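## Task

Carry the foam block off the desk and put it down on the counter. The task fails if any desk carton reaches the floor, or if the robot tips over or is left leaning.

## Robot and tools

ROBOT. An omnidirectional wheeled base carries a column roughly 1.7 m high. A carriage slides on it (lift_m) and holds two identical six-joint arms, left and right, each ending in a two-finger gripper. Arm bases sit near 0.57 m + lift_m above the floor; carriage parts hang about 0.15 m lower. A hand reaches about 0.78 m from its shoulder but only about 0.38 m below its arm base. The hand is about 0.16 m long, 0.1 m wide (0.14 m open); fingertips taper to about 0.005 m thick. Parked arm: joints 1-6 = 0, 0.05, 0.05, 1.45, 0, 0. Cameras: carriage_camera (fixed, forward, tilted about 20 degrees down), left_wrist_camera and right_wrist_camera (looking past the fingertips).

FRAMES. Base frame: origin on the floor below the base centre, x forward, y left, z up, metres. left_hand and right_hand report the midpoint between the pads in this frame; quat_wxyz gives hand orientation (hand z along fingers, y the opening direction; upward hand with joints 1, 5, 6 at 0 is 1,0,0,0). base_odometry is in the frame of the base at scene start, from wheel turns only (slip counts as motion), heading in rad, left positive, -3.142 to 3.142. Hand readings tend to sit higher than the real hand, more at long reach.

TOOL move. Optional keys: base, joints, speeds, min_time_s, cameras. base is an object with exactly one key, each a relative offset from where the base last reported itself: translate_m (-2 to 2 m, forward +), strafe_m (-2 to 2 m, left +), rotate_rad (-6.3 to 6.3 rad, counter-clockwise +). joints is one object for both arms, keyed by name, each value an absolute target: lift_m 0 to 1 m; for each arm (prefix left_ or right_): joint1_rad -2.617 to 3.054 (yaw about vertical, 0 forward, + left), joint2_rad 0 to 3.141 (shoulder: 0 upper arm back and level, 1.57 up, 3.14 forward level), joint3_rad 0 to 3.141 (elbow: 0 folded, 3.14 straight), joint4_rad -1.57 to 1.57 (wrist pitch, + lifts fingertips), joint5_rad -1.57 to 1.57 (wrist yaw, + turns fingertips right), joint6_rad -2.094 to 2.094 (roll, + clockwise seen from forearm), gripper_m 0 to 0.093 m (pad gap). Omitted joints keep their previous target. speeds is one object of caps for this action: translate_m and strafe_m 0.02-0.5 m/s, rotate_rad 0.05-1.57 rad/s, lift_m 0.08-0.25 m/s (top values are defaults). min_time_s 0.1-8 s sets a minimum duration for arm and gripper motions; it makes paths straighter. cameras: list of names or ["all"]; [] none; omitted gives all only for a call with no action. Unknown keys invalidate a call; out-of-range values get it refused. An action lasts at most 15 s; base drives quit after 14 s (time_out). A move with no action reports state, images and the scene number.

TOOL wait: seconds 0 to 10, optional cameras; the robot keeps its last commands. zoom_image: camera plus region [x0, y0, x1, y1] in pixels (top-left origin, at most 504x504) of that camera's newest image. finished_scene: scene = current scene number; irreversible, and the goal must hold without the robot afterward.

RESULTS. "move" reads done or the worst status. base_status and joint_status per motion: done (for the base, wheels turned as ordered, slip possible), off_target (resting away, maybe still pushing), contact_stop or time_out (target dropped, holding), not_followed (arm targets withheld by a self-collision check; may still be pursued later), limit_stop_at_motor_heat (resend targets). on_its_own lists uncommanded behaviour; "held at" is a target. motor_effort is percent of max, bracket = peak; errors up to a few points plus half the value. Joint torques follow joint order, include arm weight, and joints 1-3 wrap at ±28 N m. Gripper reading while gripping hard can be up to 0.005 m under the object width (or 0.002 over); shut on nothing reads 0-0.003. Pressing hard starts about 0.005 m under the first-touch reading; release by commanding well above the reading. "pictures" gives image order; images can lag the state slightly. If a move or wait is refused or stopped, later robot calls in the same reply are skipped.

CAUTIONS. Arms have no contact stop: blocked arms keep pressing and snap forward when freed. The base stops on wheel effort but ignores arms, so drives can bend an arm. If pinned, back off about 0.2 m the way you came. Raising the lift usually frees a resting carriage. Never reverse beneath a table edge into the column. Falling lift effort while lowering means a hand is resting on something. Loads of about 1 kg make a level hand sag 7-25 cm. Keep the arms from striking or squeezing each other, including fingers; a hard press ends the scene. To free withheld arms, send one arm its current readings with joint 1 swung away, then the other in a later call. Tipping risk grows with a high carriage, stretched or loaded arms, pushing, and abrupt stops; only images reveal a lean. Extended or loaded arms heat up even while you think; on a MOTOR HOT line, park the arm. At 100 °C the arm goes limp for 30-60 s and drops its load. Simulation time passes while you compose replies. Avoid drops, releasing moving items, slams and heavy pushes; do not knock cartons off the desk. Loose objects may occasionally be nudged by outside forces.

Each tool is called after ">>>" in YAML: its name, and indented under it one key for each argument.

## Session

>>> move:
  cameras: ["carriage_camera"]

Scene clock: 0.00 s.
Joint torques (N m): no reading
base_odometry: x=+0.000 y=+0.000 heading=+0.000
base_status: not commanded
joint_positions: lift_m=+0.300 left_joint1_rad=-0.005 left_joint2_rad=+0.047 left_joint3_rad=+0.038 left_joint4_rad=+1.447 left_joint5_rad=-0.039 left_joint6_rad=-0.008 left_gripper_m=+0.09396 right_joint1_rad=+0.004 right_joint2_rad=+0.041 right_joint3_rad=+0.059 right_joint4_rad=+1.485 right_joint5_rad=-0.003 right_joint6_rad=+0.011 right_gripper_m=+0.09396
joint_status: not commanded
motor_effort: lift_m=+30 drive_wheels=-2
left_hand: x=+0.2672 y=+0.3155 z=+1.2819 quat_wxyz=(+0.998, -0.020, +0.066, -0.006) (m; base frame)
right_hand: x=+0.2494 y=-0.3084 z=+1.2885 quat_wxyz=(+0.999, -0.001, +0.034, +0.008) (m; base frame)
pictures: carriage_camera
Images, in order (width x height): carriage_camera 504x504.

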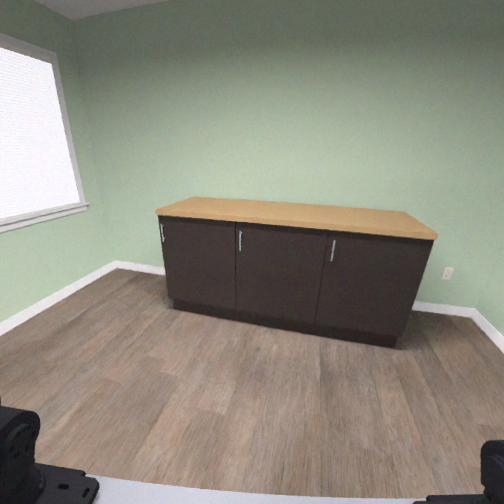

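>>> move:
  base: {"rotate_rad": 2.9}
  joints: {"lift_m": 0.65}
  cameras: ["carriage_camera"]

Scene clock: 10.60 s.
Joint torques (N m): left_arm=[0.66 4.21 6.02 -0.19 -0.09 -0.05] | right_arm=[-0.02 4.46 6.95 -0.3 0.01 -0.11]
move: done
base_odometry: x=+0.000 y=+0.000 heading=+2.899
base_status: done
joint_positions: lift_m=+0.650 left_joint1_rad=-0.005 left_joint2_rad=+0.047 left_joint3_rad=+0.038 left_joint4_rad=+1.444 left_joint5_rad=-0.039 left_joint6_rad=-0.008 left_gripper_m=+0.09398 right_joint1_rad=+0.004 right_joint2_rad=+0.041 right_joint3_rad=+0.059 right_joint4_rad=+1.485 right_joint5_rad=-0.003 right_joint6_rad=+0.011 right_gripper_m=+0.09398
joint_status: all done
motor_effort: lift_m=+31(37) drive_wheels=+7(19)
left_hand: x=+0.2678 y=+0.3155 z=+1.6317 quat_wxyz=(+0.997, -0.020, +0.068, -0.006) (m; base frame)
right_hand: x=+0.2495 y=-0.3084 z=+1.6384 quat_wxyz=(+0.999, -0.001, +0.034, +0.008) (m; base frame)
pictures: carriage_camera
Images, in order (width x height): carriage_camera 504x504.

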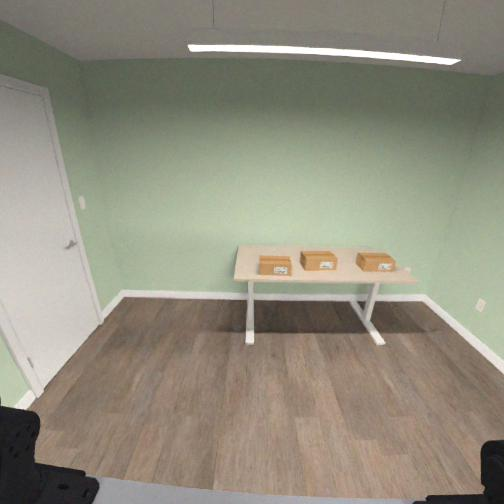

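>>> zoom_image:
  camera: "carriage_camera"
  region: [220, 230, 440, 300]

Scaled by 2.291 from the camera's 504x504 image, which has a finer 720x720 frame.

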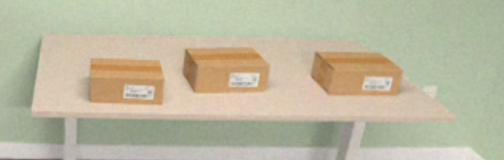

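>>> move:
  base: {"translate_m": 1.0}
  joints: {"lift_m": 0.8}
  speeds: {"translate_m": 0.4}

>>> move:
  base: {"strafe_m": -0.4}
  cameras: ["carriage_camera"]

Scene clock: 24.60 s.
Joint torques (N m): left_arm=[0.62 4.25 6.01 -0.18 -0.1 -0.05] | right_arm=[-0.02 4.49 6.99 -0.31 0 -0.11]
move: done
base_odometry: x=-0.971 y=+0.238 heading=+2.901
base_status: done
joint_positions: lift_m=+0.800 left_joint1_rad=-0.005 left_joint2_rad=+0.047 left_joint3_rad=+0.038 left_joint4_rad=+1.444 left_joint5_rad=-0.039 left_joint6_rad=-0.008 left_gripper_m=+0.09398 right_joint1_rad=+0.004 right_joint2_rad=+0.041 right_joint3_rad=+0.059 right_joint4_rad=+1.485 right_joint5_rad=-0.003 right_joint6_rad=+0.011 right_gripper_m=+0.09398
joint_status: all done
motor_effort: lift_m=+31(38) drive_wheels=-12(23)
left_hand: x=+0.2678 y=+0.3155 z=+1.7817 quat_wxyz=(+0.997, -0.020, +0.068, -0.006) (m; base frame)
right_hand: x=+0.2494 y=-0.3084 z=+1.7884 quat_wxyz=(+0.999, -0.001, +0.034, +0.008) (m; base frame)

Scene clock: 27.53 s.
Joint torques (N m): left_arm=[0.64 4.23 6 -0.19 -0.1 -0.05] | right_arm=[-0.08 4.49 6.99 -0.3 -0.01 -0.12]
move: done
base_odometry: x=-0.876 y=+0.627 heading=+2.901
base_status: done
joint_positions: lift_m=+0.800 left_joint1_rad=-0.005 left_joint2_rad=+0.047 left_joint3_rad=+0.038 left_joint4_rad=+1.445 left_joint5_rad=-0.039 left_joint6_rad=-0.008 left_gripper_m=+0.09398 right_joint1_rad=+0.004 right_joint2_rad=+0.041 right_joint3_rad=+0.059 right_joint4_rad=+1.485 right_joint5_rad=-0.003 right_joint6_rad=+0.011 right_gripper_m=+0.09398
joint_status: not commanded
motor_effort: lift_m=+31(31) drive_wheels=+2(11)
left_hand: x=+0.2677 y=+0.3155 z=+1.7817 quat_wxyz=(+0.998, -0.020, +0.067, -0.005) (m; base frame)
right_hand: x=+0.2495 y=-0.3084 z=+1.7884 quat_wxyz=(+0.999, -0.001, +0.034, +0.008) (m; base frame)
pictures: carriage_camera
Images, in order (width x height): carriage_camera 504x504.

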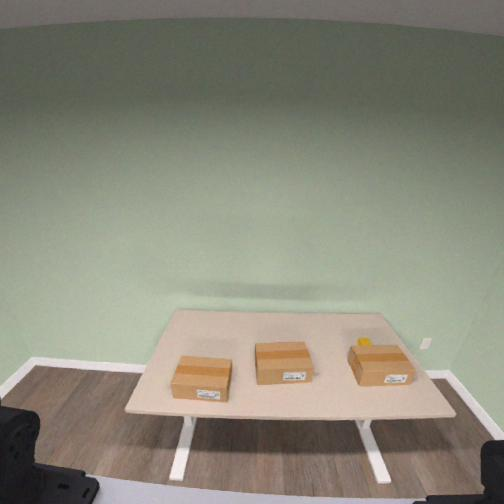

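>>> zoom_image:
  camera: "carriage_camera"
  region: [330, 320, 430, 400]

Scaled by 5.040 from the camera's 504x504 image, which has a finer 720x720 frame.

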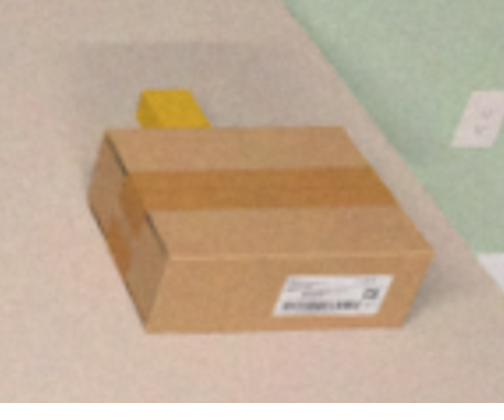

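>>> move:
  base: {"strafe_m": -0.33}
  joints: {"lift_m": 0.6}

>>> move:
  base: {"translate_m": 0.4}
  speeds: {"translate_m": 0.3}
  cameras: ["carriage_camera"]

Scene clock: 60.77 s.
Joint torques (N m): left_arm=[0.58 4.25 5.98 -0.19 -0.07 -0.03] | right_arm=[-0.08 4.51 6.98 -0.29 0 -0.12]
move: done
base_odometry: x=-0.798 y=+0.947 heading=+2.902
base_status: done
joint_positions: lift_m=+0.600 left_joint1_rad=-0.004 left_joint2_rad=+0.047 left_joint3_rad=+0.038 left_joint4_rad=+1.445 left_joint5_rad=-0.039 left_joint6_rad=-0.008 left_gripper_m=+0.09398 right_joint1_rad=+0.005 right_joint2_rad=+0.041 right_joint3_rad=+0.059 right_joint4_rad=+1.485 right_joint5_rad=-0.003 right_joint6_rad=+0.011 right_gripper_m=+0.09398
joint_status: all done
motor_effort: lift_m=+28(28) drive_wheels=-6(10)
left_hand: x=+0.2677 y=+0.3155 z=+1.5820 quat_wxyz=(+0.998, -0.020, +0.067, -0.005) (m; base frame)
right_hand: x=+0.2495 y=-0.3084 z=+1.5887 quat_wxyz=(+0.999, -0.001, +0.034, +0.008) (m; base frame)

Scene clock: 63.70 s.
Joint torques (N m): left_arm=[0.5 4.18 6.09 -0.2 -0.1 -0.05] | right_arm=[-0.1 4.52 7.01 -0.29 0.01 -0.11]
move: done
base_odometry: x=-1.187 y=+1.043 heading=+2.901
base_status: done
joint_positions: lift_m=+0.600 left_joint1_rad=-0.004 left_joint2_rad=+0.047 left_joint3_rad=+0.038 left_joint4_rad=+1.446 left_joint5_rad=-0.039 left_joint6_rad=-0.008 left_gripper_m=+0.09398 right_joint1_rad=+0.005 right_joint2_rad=+0.041 right_joint3_rad=+0.059 right_joint4_rad=+1.485 right_joint5_rad=-0.003 right_joint6_rad=+0.011 right_gripper_m=+0.09398
joint_status: not commanded
motor_effort: lift_m=+28(28) drive_wheels=-7(12)
left_hand: x=+0.2674 y=+0.3155 z=+1.5821 quat_wxyz=(+0.998, -0.020, +0.067, -0.005) (m; base frame)
right_hand: x=+0.2495 y=-0.3084 z=+1.5887 quat_wxyz=(+0.999, -0.001, +0.034, +0.008) (m; base frame)
pictures: carriage_camera
Images, in order (width x height): carriage_camera 504x504.

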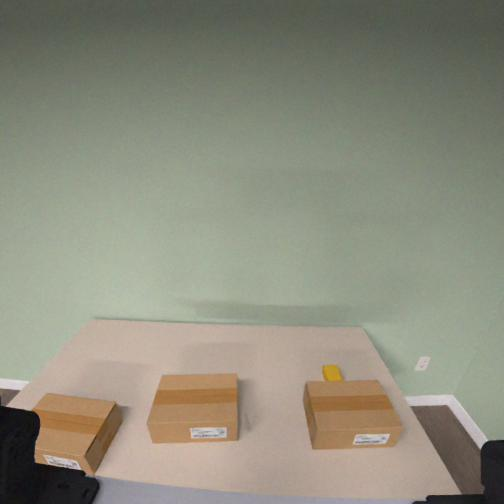

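>>> move:
  base: {"translate_m": 0.12}
  joints: {"lift_m": 0.5, "right_joint1_rad": -0.07, "right_joint2_rad": 2.38, "right_joint3_rad": 1.71, "right_joint4_rad": -0.9}
  speeds: {"translate_m": 0.2}
  min_time_s: 2.5
  cameras: ["carriage_camera", "right_wrist_camera"]

Scene clock: 78.87 s.
Joint torques (N m): left_arm=[0.51 4.26 6.02 -0.2 -0.09 -0.06] | right_arm=[-0.79 -12.27 9.03 0.15 0.01 -0.11]
move: done
base_odometry: x=-1.303 y=+1.072 heading=+2.900
base_status: done
joint_positions: lift_m=+0.500 left_joint1_rad=-0.005 left_joint2_rad=+0.047 left_joint3_rad=+0.038 left_joint4_rad=+1.446 left_joint5_rad=-0.039 left_joint6_rad=-0.008 left_gripper_m=+0.09398 right_joint1_rad=-0.062 right_joint2_rad=+2.375 right_joint3_rad=+1.686 right_joint4_rad=-0.879 right_joint5_rad=-0.003 right_joint6_rad=+0.011 right_gripper_m=+0.09398
joint_status: all done
motor_effort: lift_m=+28(29) drive_wheels=-6(12)
left_hand: x=+0.2674 y=+0.3155 z=+1.4821 quat_wxyz=(+0.998, -0.020, +0.067, -0.005) (m; base frame)
right_hand: x=+0.6701 y=-0.3355 z=+0.9960 quat_wxyz=(+0.001, +0.036, +0.999, +0.001) (m; base frame)
pictures: carriage_camera, right_wrist_camera
Images, in order (width x height): carriage_camera 504x504, right_wrist_camera 504x504.

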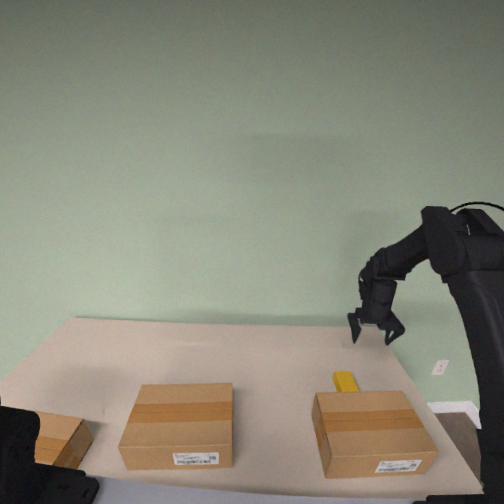

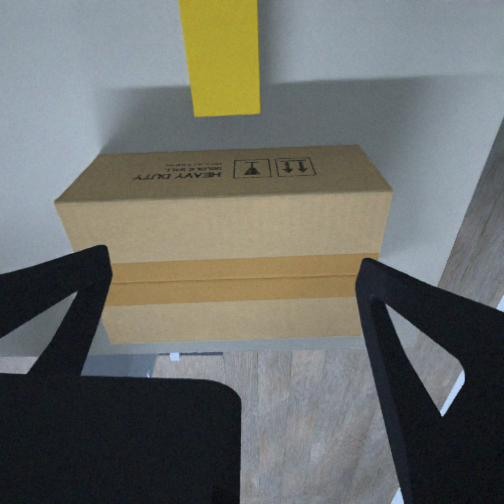

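>>> zoom_image:
  camera: "carriage_camera"
  region: [300, 230, 440, 410]

Scaled by 2.800 from the camera's 504x504 image, which has a finer 720x720 frame.

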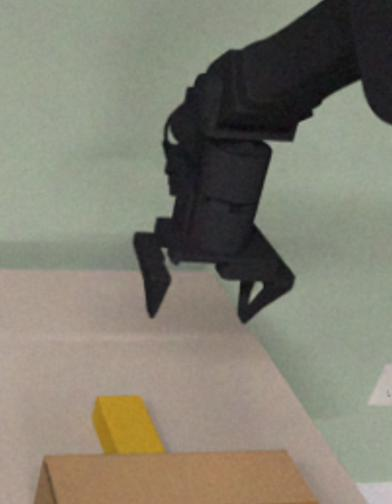

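>>> move:
  joints: {"lift_m": 0.45, "right_joint1_rad": -0.045, "right_joint2_rad": 2.69, "right_joint3_rad": 2.105, "right_joint4_rad": -0.985}
  min_time_s: 2
  cameras: ["carriage_camera", "right_wrist_camera"]

Scene clock: 190.73 s.
Joint torques (N m): left_arm=[0.58 4.29 6.04 -0.2 -0.09 -0.05] | right_arm=[0.65 -13.68 9.32 0.17 0.01 -0.11]
move: done
base_odometry: x=-1.303 y=+1.072 heading=+2.900
base_status: not commanded
joint_positions: lift_m=+0.450 left_joint1_rad=-0.005 left_joint2_rad=+0.047 left_joint3_rad=+0.038 left_joint4_rad=+1.446 left_joint5_rad=-0.039 left_joint6_rad=-0.008 left_gripper_m=+0.09398 right_joint1_rad=-0.053 right_joint2_rad=+2.681 right_joint3_rad=+2.080 right_joint4_rad=-0.966 right_joint5_rad=-0.003 right_joint6_rad=+0.011 right_gripper_m=+0.09398
joint_status: all done
motor_effort: lift_m=+28(29) drive_wheels=-8(8)
left_hand: x=+0.2674 y=+0.3155 z=+1.4320 quat_wxyz=(+0.998, -0.020, +0.067, -0.005) (m; base frame)
right_hand: x=+0.7257 y=-0.3347 z=+0.9007 quat_wxyz=(+0.002, +0.032, +0.999, +0.001) (m; base frame)
pictures: carriage_camera, right_wrist_camera
Images, in order (width x height): carriage_camera 504x504, right_wrist_camera 504x504.

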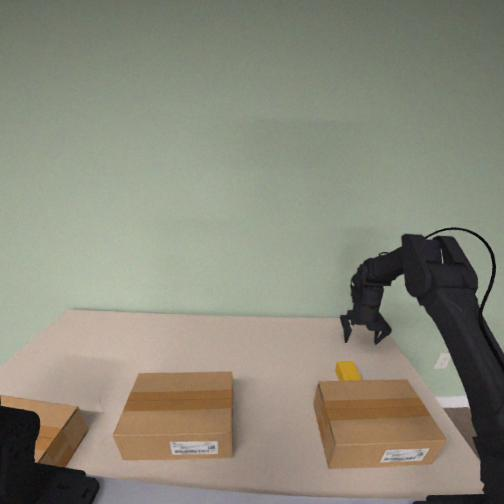

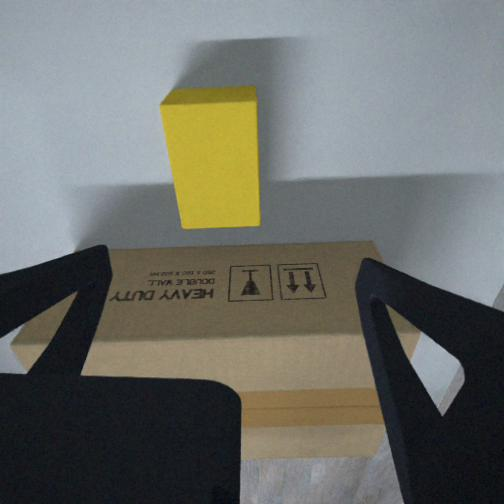

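>>> move:
  joints: {"lift_m": 0.42, "right_joint1_rad": -0.014, "right_joint2_rad": 2.745, "right_joint3_rad": 2.03, "right_joint4_rad": -0.855}
  min_time_s: 2
  cameras: ["right_wrist_camera"]

Scene clock: 206.37 s.
Joint torques (N m): left_arm=[0.51 4.26 6 -0.2 -0.09 -0.05] | right_arm=[0.66 -13.67 6.04 0.58 0.02 -0.13]
move: done
base_odometry: x=-1.303 y=+1.072 heading=+2.900
base_status: not commanded
joint_positions: lift_m=+0.420 left_joint1_rad=-0.005 left_joint2_rad=+0.047 left_joint3_rad=+0.038 left_joint4_rad=+1.446 left_joint5_rad=-0.039 left_joint6_rad=-0.008 left_gripper_m=+0.09398 right_joint1_rad=-0.022 right_joint2_rad=+2.736 right_joint3_rad=+2.035 right_joint4_rad=-0.876 right_joint5_rad=-0.003 right_joint6_rad=+0.011 right_gripper_m=+0.09398
joint_status: all done
motor_effort: lift_m=+28(28) drive_wheels=+4(8)
left_hand: x=+0.2674 y=+0.3155 z=+1.4021 quat_wxyz=(+0.998, -0.020, +0.067, -0.005) (m; base frame)
right_hand: x=+0.7195 y=-0.3193 z=+0.8342 quat_wxyz=(-0.003, +0.017, +1.000, +0.001) (m; base frame)
pictures: right_wrist_camera
Images, in order (width x height): right_wrist_camera 504x504.

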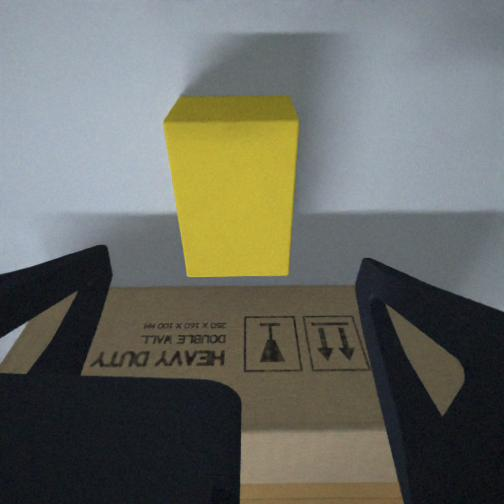

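>>> move:
  joints: {"lift_m": 0.38}
  speeds: {"lift_m": 0.12}
  cameras: ["right_wrist_camera"]

>>> move:
  joints: {"lift_m": 0.362}
  speeds: {"lift_m": 0.08}
  cameras: ["right_wrist_camera", "carriage_camera"]

Scene clock: 216.87 s.
Joint torques (N m): left_arm=[0.44 4.23 5.91 -0.21 -0.08 -0.04] | right_arm=[0.65 -14.83 6.46 0.47 0.01 -0.11]
move: done
base_odometry: x=-1.303 y=+1.072 heading=+2.900
base_status: not commanded
joint_positions: lift_m=+0.380 left_joint1_rad=-0.005 left_joint2_rad=+0.047 left_joint3_rad=+0.038 left_joint4_rad=+1.446 left_joint5_rad=-0.039 left_joint6_rad=-0.008 left_gripper_m=+0.09398 right_joint1_rad=-0.022 right_joint2_rad=+2.748 right_joint3_rad=+2.030 right_joint4_rad=-0.870 right_joint5_rad=-0.003 right_joint6_rad=+0.011 right_gripper_m=+0.09398
joint_status: all done
motor_effort: lift_m=+28(29) drive_wheels=-6(8)
left_hand: x=+0.2674 y=+0.3155 z=+1.3620 quat_wxyz=(+0.998, -0.020, +0.067, -0.005) (m; base frame)
right_hand: x=+0.7164 y=-0.3193 z=+0.7877 quat_wxyz=(-0.008, +0.017, +1.000, +0.001) (m; base frame)
pictures: right_wrist_camera
Images, in order (width x height): right_wrist_camera 504x504.

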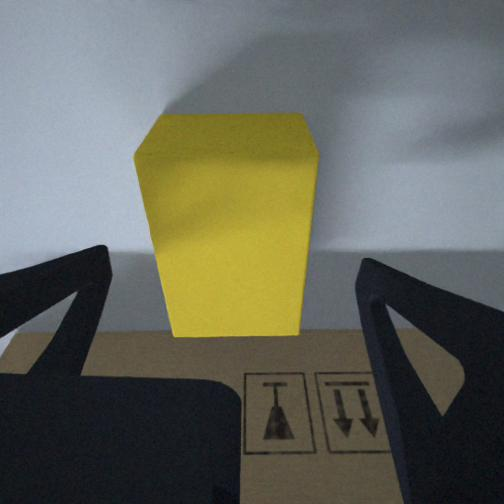

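Scene clock: 217.47 s.
Joint torques (N m): left_arm=[0.5 4.19 5.97 -0.25 -0.1 -0.06] | right_arm=[0.65 -14.94 6.46 0.45 0.01 -0.11]
move: done
base_odometry: x=-1.303 y=+1.072 heading=+2.900
base_status: not commanded
joint_positions: lift_m=+0.362 left_joint1_rad=-0.005 left_joint2_rad=+0.047 left_joint3_rad=+0.038 left_joint4_rad=+1.446 left_joint5_rad=-0.039 left_joint6_rad=-0.008 left_gripper_m=+0.09398 right_joint1_rad=-0.022 right_joint2_rad=+2.750 right_joint3_rad=+2.030 right_joint4_rad=-0.868 right_joint5_rad=-0.003 right_joint6_rad=+0.011 right_gripper_m=+0.09398
joint_status: all done
motor_effort: lift_m=+27(28) drive_wheels=-5(8)
left_hand: x=+0.2674 y=+0.3155 z=+1.3441 quat_wxyz=(+0.998, -0.020, +0.067, -0.005) (m; base frame)
right_hand: x=+0.7163 y=-0.3193 z=+0.7689 quat_wxyz=(-0.008, +0.017, +1.000, +0.001) (m; base frame)
pictures: carriage_camera, right_wrist_camera
Images, in order (width x height): carriage_camera 504x504, right_wrist_camera 504x504.

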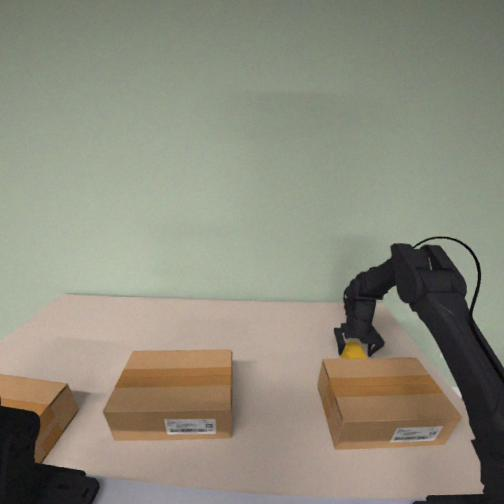

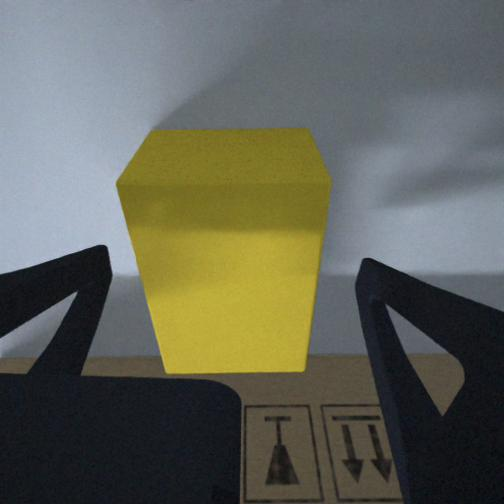

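>>> move:
  joints: {"right_gripper_m": 0.055}
  min_time_s: 1.2

>>> move:
  joints: {"right_gripper_m": 0.047}
  min_time_s: 1.0
  cameras: ["right_wrist_camera"]

Scene clock: 224.80 s.
Joint torques (N m): left_arm=[0.55 4.22 5.97 -0.21 -0.09 -0.04] | right_arm=[0.66 -14.95 6.48 0.45 0 -0.12]
move: done
base_odometry: x=-1.303 y=+1.072 heading=+2.900
base_status: not commanded
joint_positions: lift_m=+0.362 left_joint1_rad=-0.005 left_joint2_rad=+0.047 left_joint3_rad=+0.038 left_joint4_rad=+1.446 left_joint5_rad=-0.039 left_joint6_rad=-0.008 left_gripper_m=+0.09398 right_joint1_rad=-0.022 right_joint2_rad=+2.750 right_joint3_rad=+2.030 right_joint4_rad=-0.868 right_joint5_rad=-0.003 right_joint6_rad=+0.011 right_gripper_m=+0.05628
joint_status: all done
motor_effort: lift_m=+27(27) drive_wheels=+3(5)
left_hand: x=+0.2674 y=+0.3155 z=+1.3441 quat_wxyz=(+0.998, -0.020, +0.067, -0.005) (m; base frame)
right_hand: x=+0.7163 y=-0.3193 z=+0.7689 quat_wxyz=(-0.008, +0.017, +1.000, +0.001) (m; base frame)

Scene clock: 226.07 s.
Joint torques (N m): left_arm=[0.57 4.21 6.01 -0.21 -0.1 -0.04] | right_arm=[0.66 -14.95 6.48 0.46 0.01 -0.11]
move: off_target
base_odometry: x=-1.303 y=+1.072 heading=+2.900
base_status: not commanded
joint_positions: lift_m=+0.362 left_joint1_rad=-0.005 left_joint2_rad=+0.047 left_joint3_rad=+0.038 left_joint4_rad=+1.446 left_joint5_rad=-0.039 left_joint6_rad=-0.008 left_gripper_m=+0.09398 right_joint1_rad=-0.022 right_joint2_rad=+2.750 right_joint3_rad=+2.030 right_joint4_rad=-0.868 right_joint5_rad=-0.003 right_joint6_rad=+0.011 right_gripper_m=+0.05617
joint_status: right_gripper_m off_target (ended at +0.05617, target +0.04700)
motor_effort: lift_m=+27(27) drive_wheels=+3(5)
left_hand: x=+0.2674 y=+0.3155 z=+1.3441 quat_wxyz=(+0.998, -0.020, +0.067, -0.005) (m; base frame)
right_hand: x=+0.7163 y=-0.3193 z=+0.7689 quat_wxyz=(-0.008, +0.017, +1.000, +0.001) (m; base frame)
pictures: right_wrist_camera
Images, in order (width x height): right_wrist_camera 504x504.

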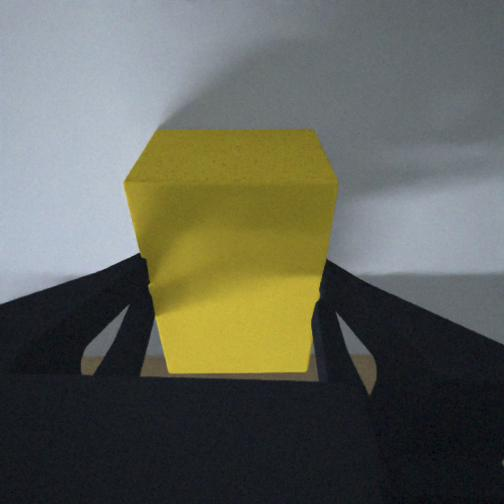

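>>> move:
  joints: {"lift_m": 0.42}
  speeds: {"lift_m": 0.1}
  cameras: ["right_wrist_camera"]

>>> move:
  joints: {"lift_m": 0.65}
  speeds: {"lift_m": 0.2}
  cameras: ["right_wrist_camera"]

Scene clock: 235.30 s.
Joint torques (N m): left_arm=[0.39 4.25 6.06 -0.19 -0.1 -0.06] | right_arm=[0.69 -15.24 6.5 0.45 0.01 -0.11]
move: done
base_odometry: x=-1.303 y=+1.072 heading=+2.900
base_status: not commanded
joint_positions: lift_m=+0.420 left_joint1_rad=-0.005 left_joint2_rad=+0.047 left_joint3_rad=+0.038 left_joint4_rad=+1.446 left_joint5_rad=-0.039 left_joint6_rad=-0.008 left_gripper_m=+0.09398 right_joint1_rad=-0.022 right_joint2_rad=+2.752 right_joint3_rad=+2.029 right_joint4_rad=-0.866 right_joint5_rad=-0.003 right_joint6_rad=+0.011 right_gripper_m=+0.05617
joint_status: all done
motor_effort: lift_m=+31(38) drive_wheels=+4(8)
left_hand: x=+0.2674 y=+0.3155 z=+1.4018 quat_wxyz=(+0.998, -0.020, +0.067, -0.005) (m; base frame)
right_hand: x=+0.7156 y=-0.3192 z=+0.8250 quat_wxyz=(-0.009, +0.017, +1.000, +0.001) (m; base frame)
pictures: right_wrist_camera
Images, in order (width x height): right_wrist_camera 504x504.

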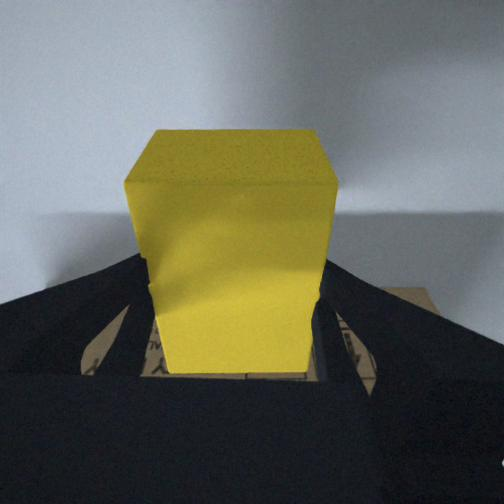

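Scene clock: 236.93 s.
Joint torques (N m): left_arm=[0.57 4.26 5.96 -0.2 -0.09 -0.04] | right_arm=[0.69 -15.36 6.64 0.39 0.01 -0.11]
move: done
base_odometry: x=-1.303 y=+1.072 heading=+2.900
base_status: not commanded
joint_positions: lift_m=+0.650 left_joint1_rad=-0.005 left_joint2_rad=+0.047 left_joint3_rad=+0.038 left_joint4_rad=+1.446 left_joint5_rad=-0.039 left_joint6_rad=-0.008 left_gripper_m=+0.09398 right_joint1_rad=-0.022 right_joint2_rad=+2.754 right_joint3_rad=+2.028 right_joint4_rad=-0.865 right_joint5_rad=-0.003 right_joint6_rad=+0.011 right_gripper_m=+0.05617
joint_status: all done
motor_effort: lift_m=+31(38) drive_wheels=-6(8)
left_hand: x=+0.2674 y=+0.3155 z=+1.6317 quat_wxyz=(+0.998, -0.020, +0.067, -0.005) (m; base frame)
right_hand: x=+0.7152 y=-0.3192 z=+1.0540 quat_wxyz=(-0.010, +0.017, +1.000, +0.001) (m; base frame)
pictures: right_wrist_camera
Images, in order (width x height): right_wrist_camera 504x504.

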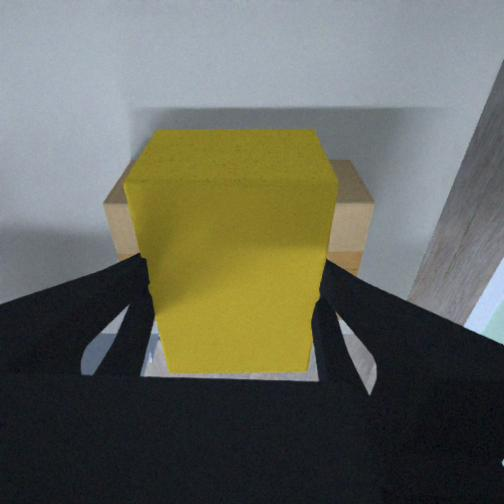

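>>> move:
  base: {"translate_m": -0.5}
  joints: {"right_joint1_rad": 0.0, "right_joint2_rad": 1.3, "right_joint3_rad": 1.3, "right_joint4_rad": -1.5}
  speeds: {"translate_m": 0.3}
  min_time_s: 2.5
  cameras: ["carriage_camera"]

>>> move:
  base: {"rotate_rad": 3.068}
  speeds: {"rotate_rad": 1.0}
  cameras: ["carriage_camera"]

Scene clock: 264.07 s.
Joint torques (N m): left_arm=[0.59 4.19 5.97 -0.16 -0.09 -0.06] | right_arm=[0.65 -5.07 6.72 0.41 0.01 -0.12]
move: done
base_odometry: x=-0.817 y=+0.953 heading=+2.900
base_status: done
joint_positions: lift_m=+0.650 left_joint1_rad=-0.005 left_joint2_rad=+0.047 left_joint3_rad=+0.038 left_joint4_rad=+1.444 left_joint5_rad=-0.039 left_joint6_rad=-0.008 left_gripper_m=+0.09398 right_joint1_rad=-0.008 right_joint2_rad=+1.312 right_joint3_rad=+1.305 right_joint4_rad=-1.487 right_joint5_rad=-0.003 right_joint6_rad=+0.011 right_gripper_m=+0.05617
joint_status: all done
motor_effort: lift_m=+31(31) drive_wheels=-2(16)
left_hand: x=+0.2677 y=+0.3156 z=+1.6317 quat_wxyz=(+0.998, -0.020, +0.068, -0.005) (m; base frame)
right_hand: x=+0.4494 y=-0.3103 z=+1.3861 quat_wxyz=(+0.038, +0.009, +0.999, +0.001) (m; base frame)
pictures: carriage_camera
Images, in order (width x height): carriage_camera 504x504.

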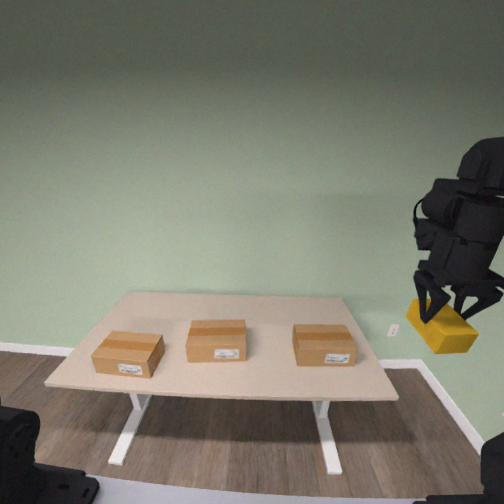

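Scene clock: 268.70 s.
Joint torques (N m): left_arm=[0.54 4.19 6.01 -0.18 -0.1 -0.04] | right_arm=[0.62 -5.11 6.72 0.43 0.02 -0.12]
move: done
base_odometry: x=-0.818 y=+0.953 heading=-0.315
base_status: done
joint_positions: lift_m=+0.650 left_joint1_rad=-0.005 left_joint2_rad=+0.047 left_joint3_rad=+0.038 left_joint4_rad=+1.444 left_joint5_rad=-0.040 left_joint6_rad=-0.008 left_gripper_m=+0.09400 right_joint1_rad=-0.008 right_joint2_rad=+1.312 right_joint3_rad=+1.305 right_joint4_rad=-1.489 right_joint5_rad=-0.002 right_joint6_rad=+0.011 right_gripper_m=+0.05610
joint_status: not commanded
motor_effort: lift_m=+31(31) drive_wheels=+7(15)
left_hand: x=+0.2677 y=+0.3157 z=+1.6317 quat_wxyz=(+0.998, -0.020, +0.068, -0.005) (m; base frame)
right_hand: x=+0.4490 y=-0.3102 z=+1.3860 quat_wxyz=(+0.037, +0.009, +0.999, +0.001) (m; base frame)
pictures: carriage_camera
Images, in order (width x height): carriage_camera 504x504.

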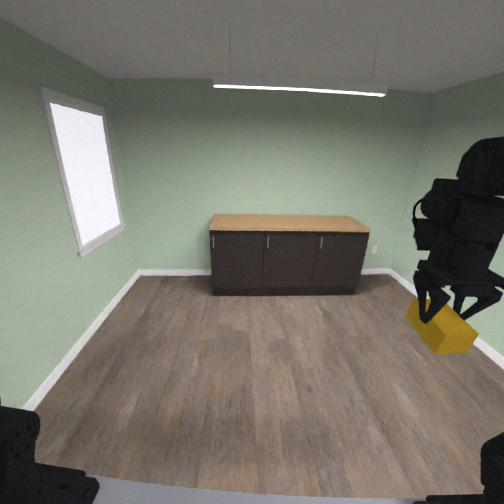

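>>> move:
  base: {"rotate_rad": -0.03}

>>> move:
  base: {"translate_m": 1.6}
  speeds: {"translate_m": 0.4}
  cameras: ["carriage_camera"]

Scene clock: 274.07 s.
Joint torques (N m): left_arm=[0.58 4.22 6.04 -0.2 -0.09 -0.05] | right_arm=[0.44 -5.14 6.71 0.44 -0.01 -0.12]
move: done
base_odometry: x=-0.818 y=+0.953 heading=-0.345
base_status: done
joint_positions: lift_m=+0.650 left_joint1_rad=-0.005 left_joint2_rad=+0.047 left_joint3_rad=+0.038 left_joint4_rad=+1.444 left_joint5_rad=-0.040 left_joint6_rad=-0.008 left_gripper_m=+0.09400 right_joint1_rad=-0.006 right_joint2_rad=+1.312 right_joint3_rad=+1.305 right_joint4_rad=-1.490 right_joint5_rad=-0.002 right_joint6_rad=+0.011 right_gripper_m=+0.05610
joint_status: not commanded
motor_effort: lift_m=+31(31) drive_wheels=+2(5)
left_hand: x=+0.2677 y=+0.3157 z=+1.6317 quat_wxyz=(+0.998, -0.020, +0.068, -0.005) (m; base frame)
right_hand: x=+0.4487 y=-0.3100 z=+1.3860 quat_wxyz=(+0.037, +0.009, +0.999, +0.001) (m; base frame)

Scene clock: 279.97 s.
Joint torques (N m): left_arm=[0.55 4.23 6.05 -0.19 -0.09 -0.04] | right_arm=[0.49 -5.01 6.72 0.44 0.01 -0.12]
move: done
base_odometry: x=+0.689 y=+0.413 heading=-0.344
base_status: done
joint_positions: lift_m=+0.650 left_joint1_rad=-0.005 left_joint2_rad=+0.047 left_joint3_rad=+0.038 left_joint4_rad=+1.444 left_joint5_rad=-0.040 left_joint6_rad=-0.008 left_gripper_m=+0.09400 right_joint1_rad=-0.006 right_joint2_rad=+1.312 right_joint3_rad=+1.305 right_joint4_rad=-1.490 right_joint5_rad=-0.002 right_joint6_rad=+0.011 right_gripper_m=+0.05610
joint_status: not commanded
motor_effort: lift_m=+31(31) drive_wheels=-11(23)
left_hand: x=+0.2677 y=+0.3157 z=+1.6317 quat_wxyz=(+0.998, -0.020, +0.068, -0.005) (m; base frame)
right_hand: x=+0.4486 y=-0.3100 z=+1.3861 quat_wxyz=(+0.037, +0.009, +0.999, +0.001) (m; base frame)
pictures: carriage_camera
Images, in order (width x height): carriage_camera 504x504.

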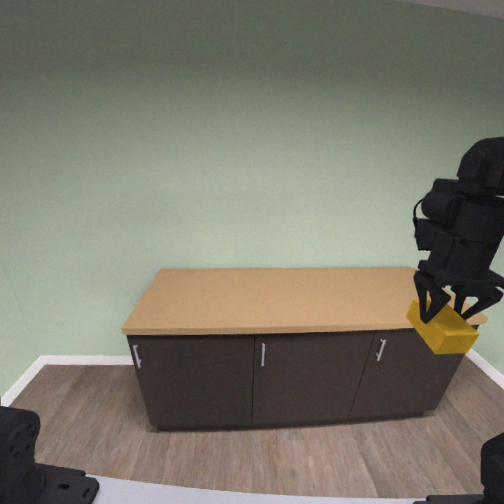

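>>> move:
  base: {"rotate_rad": 0.045}

>>> move:
  base: {"translate_m": 0.44}
  speeds: {"translate_m": 0.25}
  cameras: ["carriage_camera"]

Scene clock: 287.97 s.
Joint torques (N m): left_arm=[0.58 4.23 6 -0.18 -0.08 -0.05] | right_arm=[0.21 -4.94 6.74 0.46 0 -0.13]
move: done
base_odometry: x=+0.689 y=+0.413 heading=-0.300
base_status: done
joint_positions: lift_m=+0.650 left_joint1_rad=-0.005 left_joint2_rad=+0.047 left_joint3_rad=+0.038 left_joint4_rad=+1.444 left_joint5_rad=-0.040 left_joint6_rad=-0.008 left_gripper_m=+0.09400 right_joint1_rad=-0.004 right_joint2_rad=+1.311 right_joint3_rad=+1.305 right_joint4_rad=-1.492 right_joint5_rad=-0.002 right_joint6_rad=+0.011 right_gripper_m=+0.05610
joint_status: not commanded
motor_effort: lift_m=+31(31) drive_wheels=-10(12)
left_hand: x=+0.2678 y=+0.3156 z=+1.6317 quat_wxyz=(+0.998, -0.020, +0.068, -0.005) (m; base frame)
right_hand: x=+0.4482 y=-0.3094 z=+1.3862 quat_wxyz=(+0.036, +0.007, +0.999, +0.001) (m; base frame)

Scene clock: 291.03 s.
Joint torques (N m): left_arm=[0.59 4.26 6.08 -0.18 -0.08 -0.05] | right_arm=[0.27 -4.78 6.74 0.48 0.01 -0.12]
move: done
base_odometry: x=+1.110 y=+0.284 heading=-0.299
base_status: done
joint_positions: lift_m=+0.650 left_joint1_rad=-0.005 left_joint2_rad=+0.047 left_joint3_rad=+0.038 left_joint4_rad=+1.444 left_joint5_rad=-0.040 left_joint6_rad=-0.008 left_gripper_m=+0.09400 right_joint1_rad=-0.004 right_joint2_rad=+1.309 right_joint3_rad=+1.305 right_joint4_rad=-1.494 right_joint5_rad=-0.002 right_joint6_rad=+0.011 right_gripper_m=+0.05610
joint_status: not commanded
motor_effort: lift_m=+31(31) drive_wheels=-12(20)
left_hand: x=+0.2678 y=+0.3156 z=+1.6317 quat_wxyz=(+0.998, -0.020, +0.068, -0.005) (m; base frame)
right_hand: x=+0.4476 y=-0.3094 z=+1.3865 quat_wxyz=(+0.036, +0.007, +0.999, +0.001) (m; base frame)
pictures: carriage_camera
Images, in order (width x height): carriage_camera 504x504.

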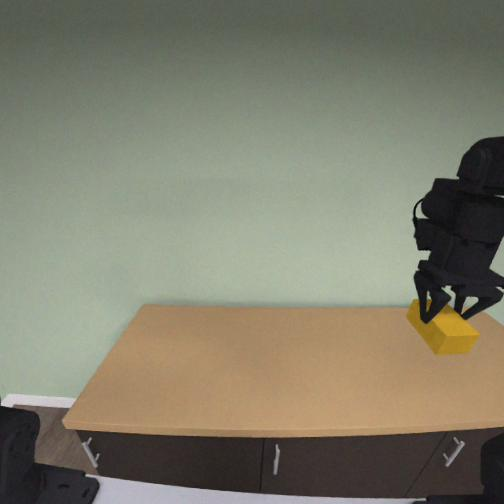

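>>> move:
  joints: {"right_joint1_rad": 0.0, "right_joint2_rad": 2.468, "right_joint3_rad": 1.525, "right_joint4_rad": -0.618}
  min_time_s: 2.5

>>> move:
  joints: {"lift_m": 0.555}
  speeds: {"lift_m": 0.15}
  cameras: ["carriage_camera", "right_wrist_camera"]

Scene clock: 303.40 s.
Joint torques (N m): left_arm=[0.58 4.23 5.98 -0.18 -0.09 -0.06] | right_arm=[0.25 -11.78 7.61 0.52 0.01 -0.11]
move: done
base_odometry: x=+1.110 y=+0.284 heading=-0.299
base_status: not commanded
joint_positions: lift_m=+0.650 left_joint1_rad=-0.005 left_joint2_rad=+0.047 left_joint3_rad=+0.038 left_joint4_rad=+1.444 left_joint5_rad=-0.040 left_joint6_rad=-0.008 left_gripper_m=+0.09400 right_joint1_rad=-0.004 right_joint2_rad=+2.462 right_joint3_rad=+1.504 right_joint4_rad=-0.640 right_joint5_rad=-0.002 right_joint6_rad=+0.011 right_gripper_m=+0.05610
joint_status: all done
motor_effort: lift_m=+31(31) drive_wheels=+9(14)
left_hand: x=+0.2678 y=+0.3156 z=+1.6317 quat_wxyz=(+0.998, -0.020, +0.068, -0.005) (m; base frame)
right_hand: x=+0.6417 y=-0.3101 z=+1.0721 quat_wxyz=(-0.013, +0.007, +1.000, +0.001) (m; base frame)

Scene clock: 304.47 s.
Joint torques (N m): left_arm=[0.77 4.22 6.04 -0.17 -0.08 -0.04] | right_arm=[0.27 -12.82 6.95 0.46 0.02 -0.11]
move: done
base_odometry: x=+1.110 y=+0.284 heading=-0.299
base_status: not commanded
joint_positions: lift_m=+0.555 left_joint1_rad=-0.005 left_joint2_rad=+0.047 left_joint3_rad=+0.038 left_joint4_rad=+1.444 left_joint5_rad=-0.040 left_joint6_rad=-0.008 left_gripper_m=+0.09400 right_joint1_rad=-0.004 right_joint2_rad=+2.473 right_joint3_rad=+1.511 right_joint4_rad=-0.633 right_joint5_rad=-0.002 right_joint6_rad=+0.011 right_gripper_m=+0.05610
joint_status: all done
motor_effort: lift_m=+28(29) drive_wheels=-11(13)
left_hand: x=+0.2678 y=+0.3156 z=+1.5370 quat_wxyz=(+0.998, -0.020, +0.068, -0.005) (m; base frame)
right_hand: x=+0.6435 y=-0.3101 z=+0.9746 quat_wxyz=(-0.012, +0.007, +1.000, +0.001) (m; base frame)
pictures: carriage_camera, right_wrist_camera
Images, in order (width x height): carriage_camera 504x504, right_wrist_camera 504x504.

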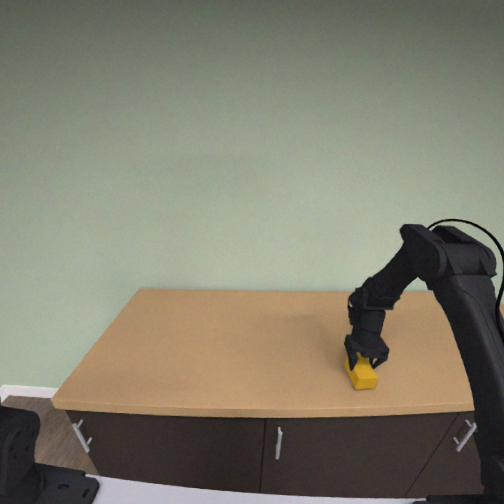

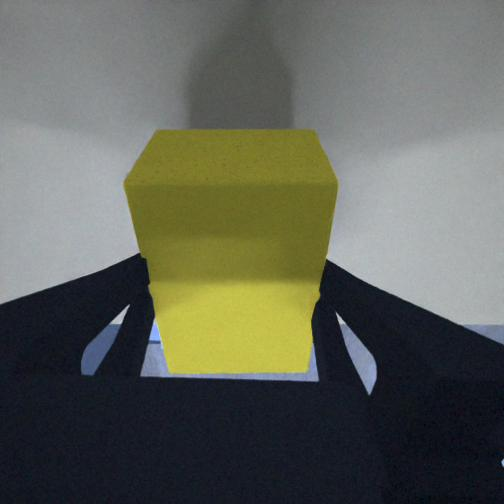

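>>> move:
  base: {"translate_m": 0.06}
  speeds: {"translate_m": 0.1}

>>> move:
  joints: {"lift_m": 0.538}
  speeds: {"lift_m": 0.08}
  cameras: ["right_wrist_camera"]

Scene clock: 317.43 s.
Joint torques (N m): left_arm=[0.55 4.15 6.16 -0.22 -0.09 -0.05] | right_arm=[0.17 -12.85 6.94 0.45 0 -0.12]
move: done
base_odometry: x=+1.167 y=+0.266 heading=-0.297
base_status: done
joint_positions: lift_m=+0.555 left_joint1_rad=-0.005 left_joint2_rad=+0.047 left_joint3_rad=+0.038 left_joint4_rad=+1.446 left_joint5_rad=-0.040 left_joint6_rad=-0.008 left_gripper_m=+0.09400 right_joint1_rad=-0.002 right_joint2_rad=+2.473 right_joint3_rad=+1.511 right_joint4_rad=-0.630 right_joint5_rad=-0.002 right_joint6_rad=+0.011 right_gripper_m=+0.05610
joint_status: not commanded
motor_effort: lift_m=+28(28) drive_wheels=-10(18)
left_hand: x=+0.2674 y=+0.3156 z=+1.5370 quat_wxyz=(+0.998, -0.020, +0.067, -0.005) (m; base frame)
right_hand: x=+0.6442 y=-0.3096 z=+0.9746 quat_wxyz=(-0.010, +0.007, +1.000, +0.001) (m; base frame)

Scene clock: 318.00 s.
Joint torques (N m): left_arm=[0.62 4.25 6 -0.2 -0.08 -0.05] | right_arm=[0.21 -12.92 6.8 0.43 0.02 -0.12]
move: done
base_odometry: x=+1.167 y=+0.266 heading=-0.297
base_status: not commanded
joint_positions: lift_m=+0.538 left_joint1_rad=-0.005 left_joint2_rad=+0.047 left_joint3_rad=+0.038 left_joint4_rad=+1.446 left_joint5_rad=-0.040 left_joint6_rad=-0.008 left_gripper_m=+0.09400 right_joint1_rad=-0.002 right_joint2_rad=+2.474 right_joint3_rad=+1.513 right_joint4_rad=-0.628 right_joint5_rad=-0.002 right_joint6_rad=+0.011 right_gripper_m=+0.05610
joint_status: all done
motor_effort: lift_m=+28(29) drive_wheels=-10(13)
left_hand: x=+0.2674 y=+0.3156 z=+1.5200 quat_wxyz=(+0.998, -0.020, +0.067, -0.005) (m; base frame)
right_hand: x=+0.6452 y=-0.3096 z=+0.9574 quat_wxyz=(-0.009, +0.007, +1.000, +0.001) (m; base frame)
pictures: right_wrist_camera
Images, in order (width x height): right_wrist_camera 504x504.

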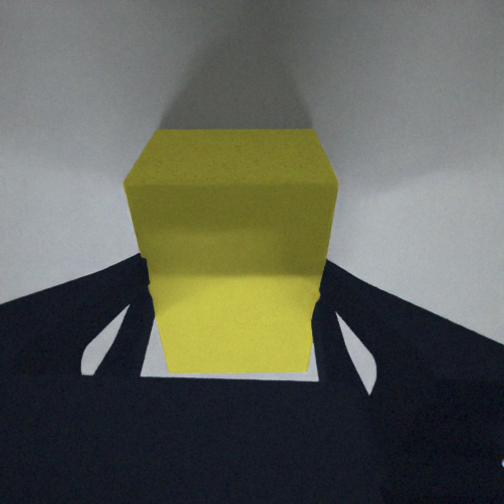

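Small steps with contact check.

>>> move:
  joints: {"lift_m": 0.531}
  speeds: {"lift_m": 0.08}

>>> move:
  joints: {"lift_m": 0.526}
  speeds: {"lift_m": 0.08}

Scene clock: 321.10 s.
Joint torques (N m): left_arm=[0.58 4.25 5.94 -0.2 -0.08 -0.05] | right_arm=[0.16 -12.33 6.17 0.58 0.01 -0.11]
move: done
base_odometry: x=+1.167 y=+0.266 heading=-0.297
base_status: not commanded
joint_positions: lift_m=+0.531 left_joint1_rad=-0.005 left_joint2_rad=+0.047 left_joint3_rad=+0.038 left_joint4_rad=+1.446 left_joint5_rad=-0.040 left_joint6_rad=-0.008 left_gripper_m=+0.09400 right_joint1_rad=-0.002 right_joint2_rad=+2.467 right_joint3_rad=+1.519 right_joint4_rad=-0.641 right_joint5_rad=-0.002 right_joint6_rad=+0.011 right_gripper_m=+0.05610
joint_status: all done
motor_effort: lift_m=+25(26) drive_wheels=+8(12)
left_hand: x=+0.2674 y=+0.3156 z=+1.5133 quat_wxyz=(+0.998, -0.020, +0.067, -0.005) (m; base frame)
right_hand: x=+0.6462 y=-0.3096 z=+0.9546 quat_wxyz=(-0.009, +0.007, +1.000, +0.001) (m; base frame)

Scene clock: 321.53 s.
Joint torques (N m): left_arm=[0.61 4.27 6.05 -0.22 -0.09 -0.04] | right_arm=[0.2 -11.29 5.93 0.74 0 -0.12]
move: done
base_odometry: x=+1.167 y=+0.266 heading=-0.297
base_status: not commanded
joint_positions: lift_m=+0.526 left_joint1_rad=-0.005 left_joint2_rad=+0.047 left_joint3_rad=+0.038 left_joint4_rad=+1.446 left_joint5_rad=-0.040 left_joint6_rad=-0.008 left_gripper_m=+0.09400 right_joint1_rad=-0.002 right_joint2_rad=+2.457 right_joint3_rad=+1.522 right_joint4_rad=-0.657 right_joint5_rad=-0.002 right_joint6_rad=+0.011 right_gripper_m=+0.05610
joint_status: all done
motor_effort: lift_m=+25(25) drive_wheels=+8(10)
left_hand: x=+0.2674 y=+0.3156 z=+1.5083 quat_wxyz=(+0.998, -0.020, +0.067, -0.005) (m; base frame)
right_hand: x=+0.6462 y=-0.3096 z=+0.9543 quat_wxyz=(-0.010, +0.007, +1.000, +0.001) (m; base frame)

>>> move:
  joints: {"lift_m": 0.532}
  speeds: {"lift_m": 0.08}

>>> move:
  joints: {"right_gripper_m": 0.064}
  min_time_s: 1.0

>>> move:
  joints: {"right_gripper_m": 0.09}
  min_time_s: 1.0
  cameras: ["right_wrist_camera"]

>>> move:
  joints: {"lift_m": 0.62}
  speeds: {"lift_m": 0.12}
  cameras: ["right_wrist_camera", "carriage_camera"]

Scene clock: 330.43 s.
Joint torques (N m): left_arm=[0.49 4.29 6.04 -0.19 -0.08 -0.05] | right_arm=[0.09 -11.88 5.94 0.56 0.01 -0.11]
move: done
base_odometry: x=+1.167 y=+0.266 heading=-0.297
base_status: not commanded
joint_positions: lift_m=+0.532 left_joint1_rad=-0.005 left_joint2_rad=+0.047 left_joint3_rad=+0.038 left_joint4_rad=+1.446 left_joint5_rad=-0.040 left_joint6_rad=-0.008 left_gripper_m=+0.09400 right_joint1_rad=-0.002 right_joint2_rad=+2.462 right_joint3_rad=+1.522 right_joint4_rad=-0.639 right_joint5_rad=-0.002 right_joint6_rad=+0.011 right_gripper_m=+0.05610
joint_status: all done
motor_effort: lift_m=+31(37) drive_wheels=+8(11)
left_hand: x=+0.2674 y=+0.3156 z=+1.5137 quat_wxyz=(+0.998, -0.020, +0.067, -0.005) (m; base frame)
right_hand: x=+0.6492 y=-0.3096 z=+0.9575 quat_wxyz=(-0.004, +0.007, +1.000, +0.001) (m; base frame)

Scene clock: 331.73 s.
Joint torques (N m): left_arm=[0.62 4.19 6.01 -0.22 -0.08 -0.04] | right_arm=[0.23 -11.84 5.96 0.57 0 -0.12]
move: done
base_odometry: x=+1.167 y=+0.266 heading=-0.297
base_status: not commanded
joint_positions: lift_m=+0.532 left_joint1_rad=-0.005 left_joint2_rad=+0.047 left_joint3_rad=+0.038 left_joint4_rad=+1.446 left_joint5_rad=-0.040 left_joint6_rad=-0.008 left_gripper_m=+0.09400 right_joint1_rad=-0.002 right_joint2_rad=+2.462 right_joint3_rad=+1.522 right_joint4_rad=-0.638 right_joint5_rad=-0.002 right_joint6_rad=+0.011 right_gripper_m=+0.06394
joint_status: all done
motor_effort: lift_m=+31(32) drive_wheels=+7(12)
left_hand: x=+0.2674 y=+0.3156 z=+1.5137 quat_wxyz=(+0.998, -0.020, +0.067, -0.005) (m; base frame)
right_hand: x=+0.6495 y=-0.3096 z=+0.9575 quat_wxyz=(-0.003, +0.007, +1.000, +0.001) (m; base frame)

Scene clock: 333.03 s.
Joint torques (N m): left_arm=[0.55 4.22 6.02 -0.21 -0.08 -0.05] | right_arm=[0.23 -11.86 5.93 0.57 0 -0.12]
move: done
base_odometry: x=+1.167 y=+0.266 heading=-0.297
base_status: not commanded
joint_positions: lift_m=+0.532 left_joint1_rad=-0.005 left_joint2_rad=+0.047 left_joint3_rad=+0.038 left_joint4_rad=+1.446 left_joint5_rad=-0.040 left_joint6_rad=-0.008 left_gripper_m=+0.09400 right_joint1_rad=-0.002 right_joint2_rad=+2.462 right_joint3_rad=+1.522 right_joint4_rad=-0.638 right_joint5_rad=-0.002 right_joint6_rad=+0.011 right_gripper_m=+0.08992
joint_status: all done
motor_effort: lift_m=+31(32) drive_wheels=+8(9)
left_hand: x=+0.2674 y=+0.3156 z=+1.5137 quat_wxyz=(+0.998, -0.020, +0.067, -0.005) (m; base frame)
right_hand: x=+0.6495 y=-0.3096 z=+0.9575 quat_wxyz=(-0.003, +0.007, +1.000, +0.001) (m; base frame)
pictures: right_wrist_camera
Images, in order (width x height): right_wrist_camera 504x504.

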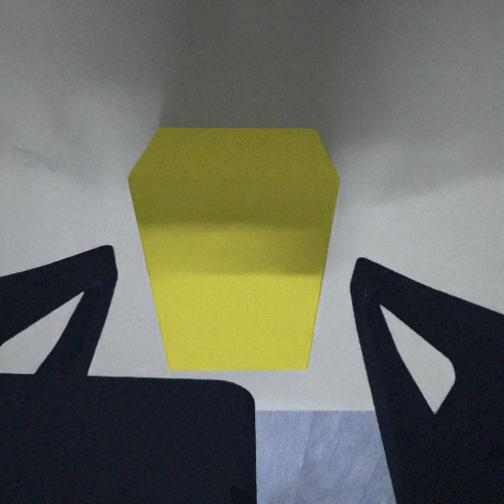

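Scene clock: 334.17 s.
Joint torques (N m): left_arm=[0.66 4.11 5.94 -0.21 -0.09 -0.06] | right_arm=[0.17 -12.77 5.87 0.5 0 -0.12]
move: done
base_odometry: x=+1.167 y=+0.266 heading=-0.297
base_status: not commanded
joint_positions: lift_m=+0.620 left_joint1_rad=-0.005 left_joint2_rad=+0.047 left_joint3_rad=+0.038 left_joint4_rad=+1.446 left_joint5_rad=-0.040 left_joint6_rad=-0.008 left_gripper_m=+0.09400 right_joint1_rad=-0.002 right_joint2_rad=+2.471 right_joint3_rad=+1.522 right_joint4_rad=-0.632 right_joint5_rad=-0.002 right_joint6_rad=+0.011 right_gripper_m=+0.08992
joint_status: all done
motor_effort: lift_m=+30(37) drive_wheels=+8(12)
left_hand: x=+0.2674 y=+0.3156 z=+1.6018 quat_wxyz=(+0.998, -0.020, +0.067, -0.005) (m; base frame)
right_hand: x=+0.6487 y=-0.3096 z=+1.0420 quat_wxyz=(-0.005, +0.007, +1.000, +0.001) (m; base frame)
pictures: carriage_camera, right_wrist_camera
Images, in order (width x height): carriage_camera 504x504, right_wrist_camera 504x504.

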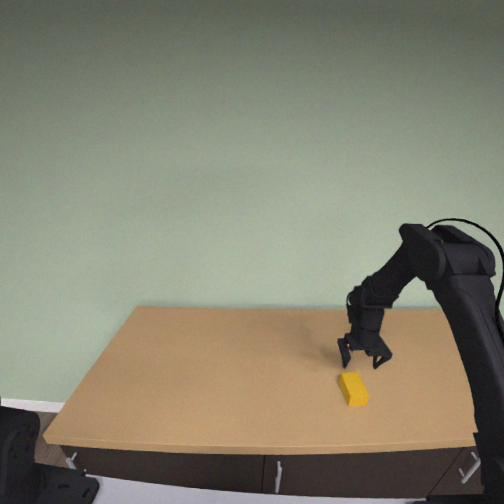

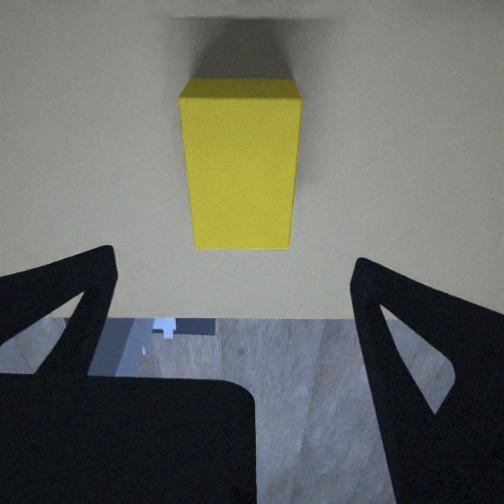

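Block is on the counter, cartons untouched. Finishing scene 2.

>>> finished_scene:
  scene: 2

The scene is finished: the task was done.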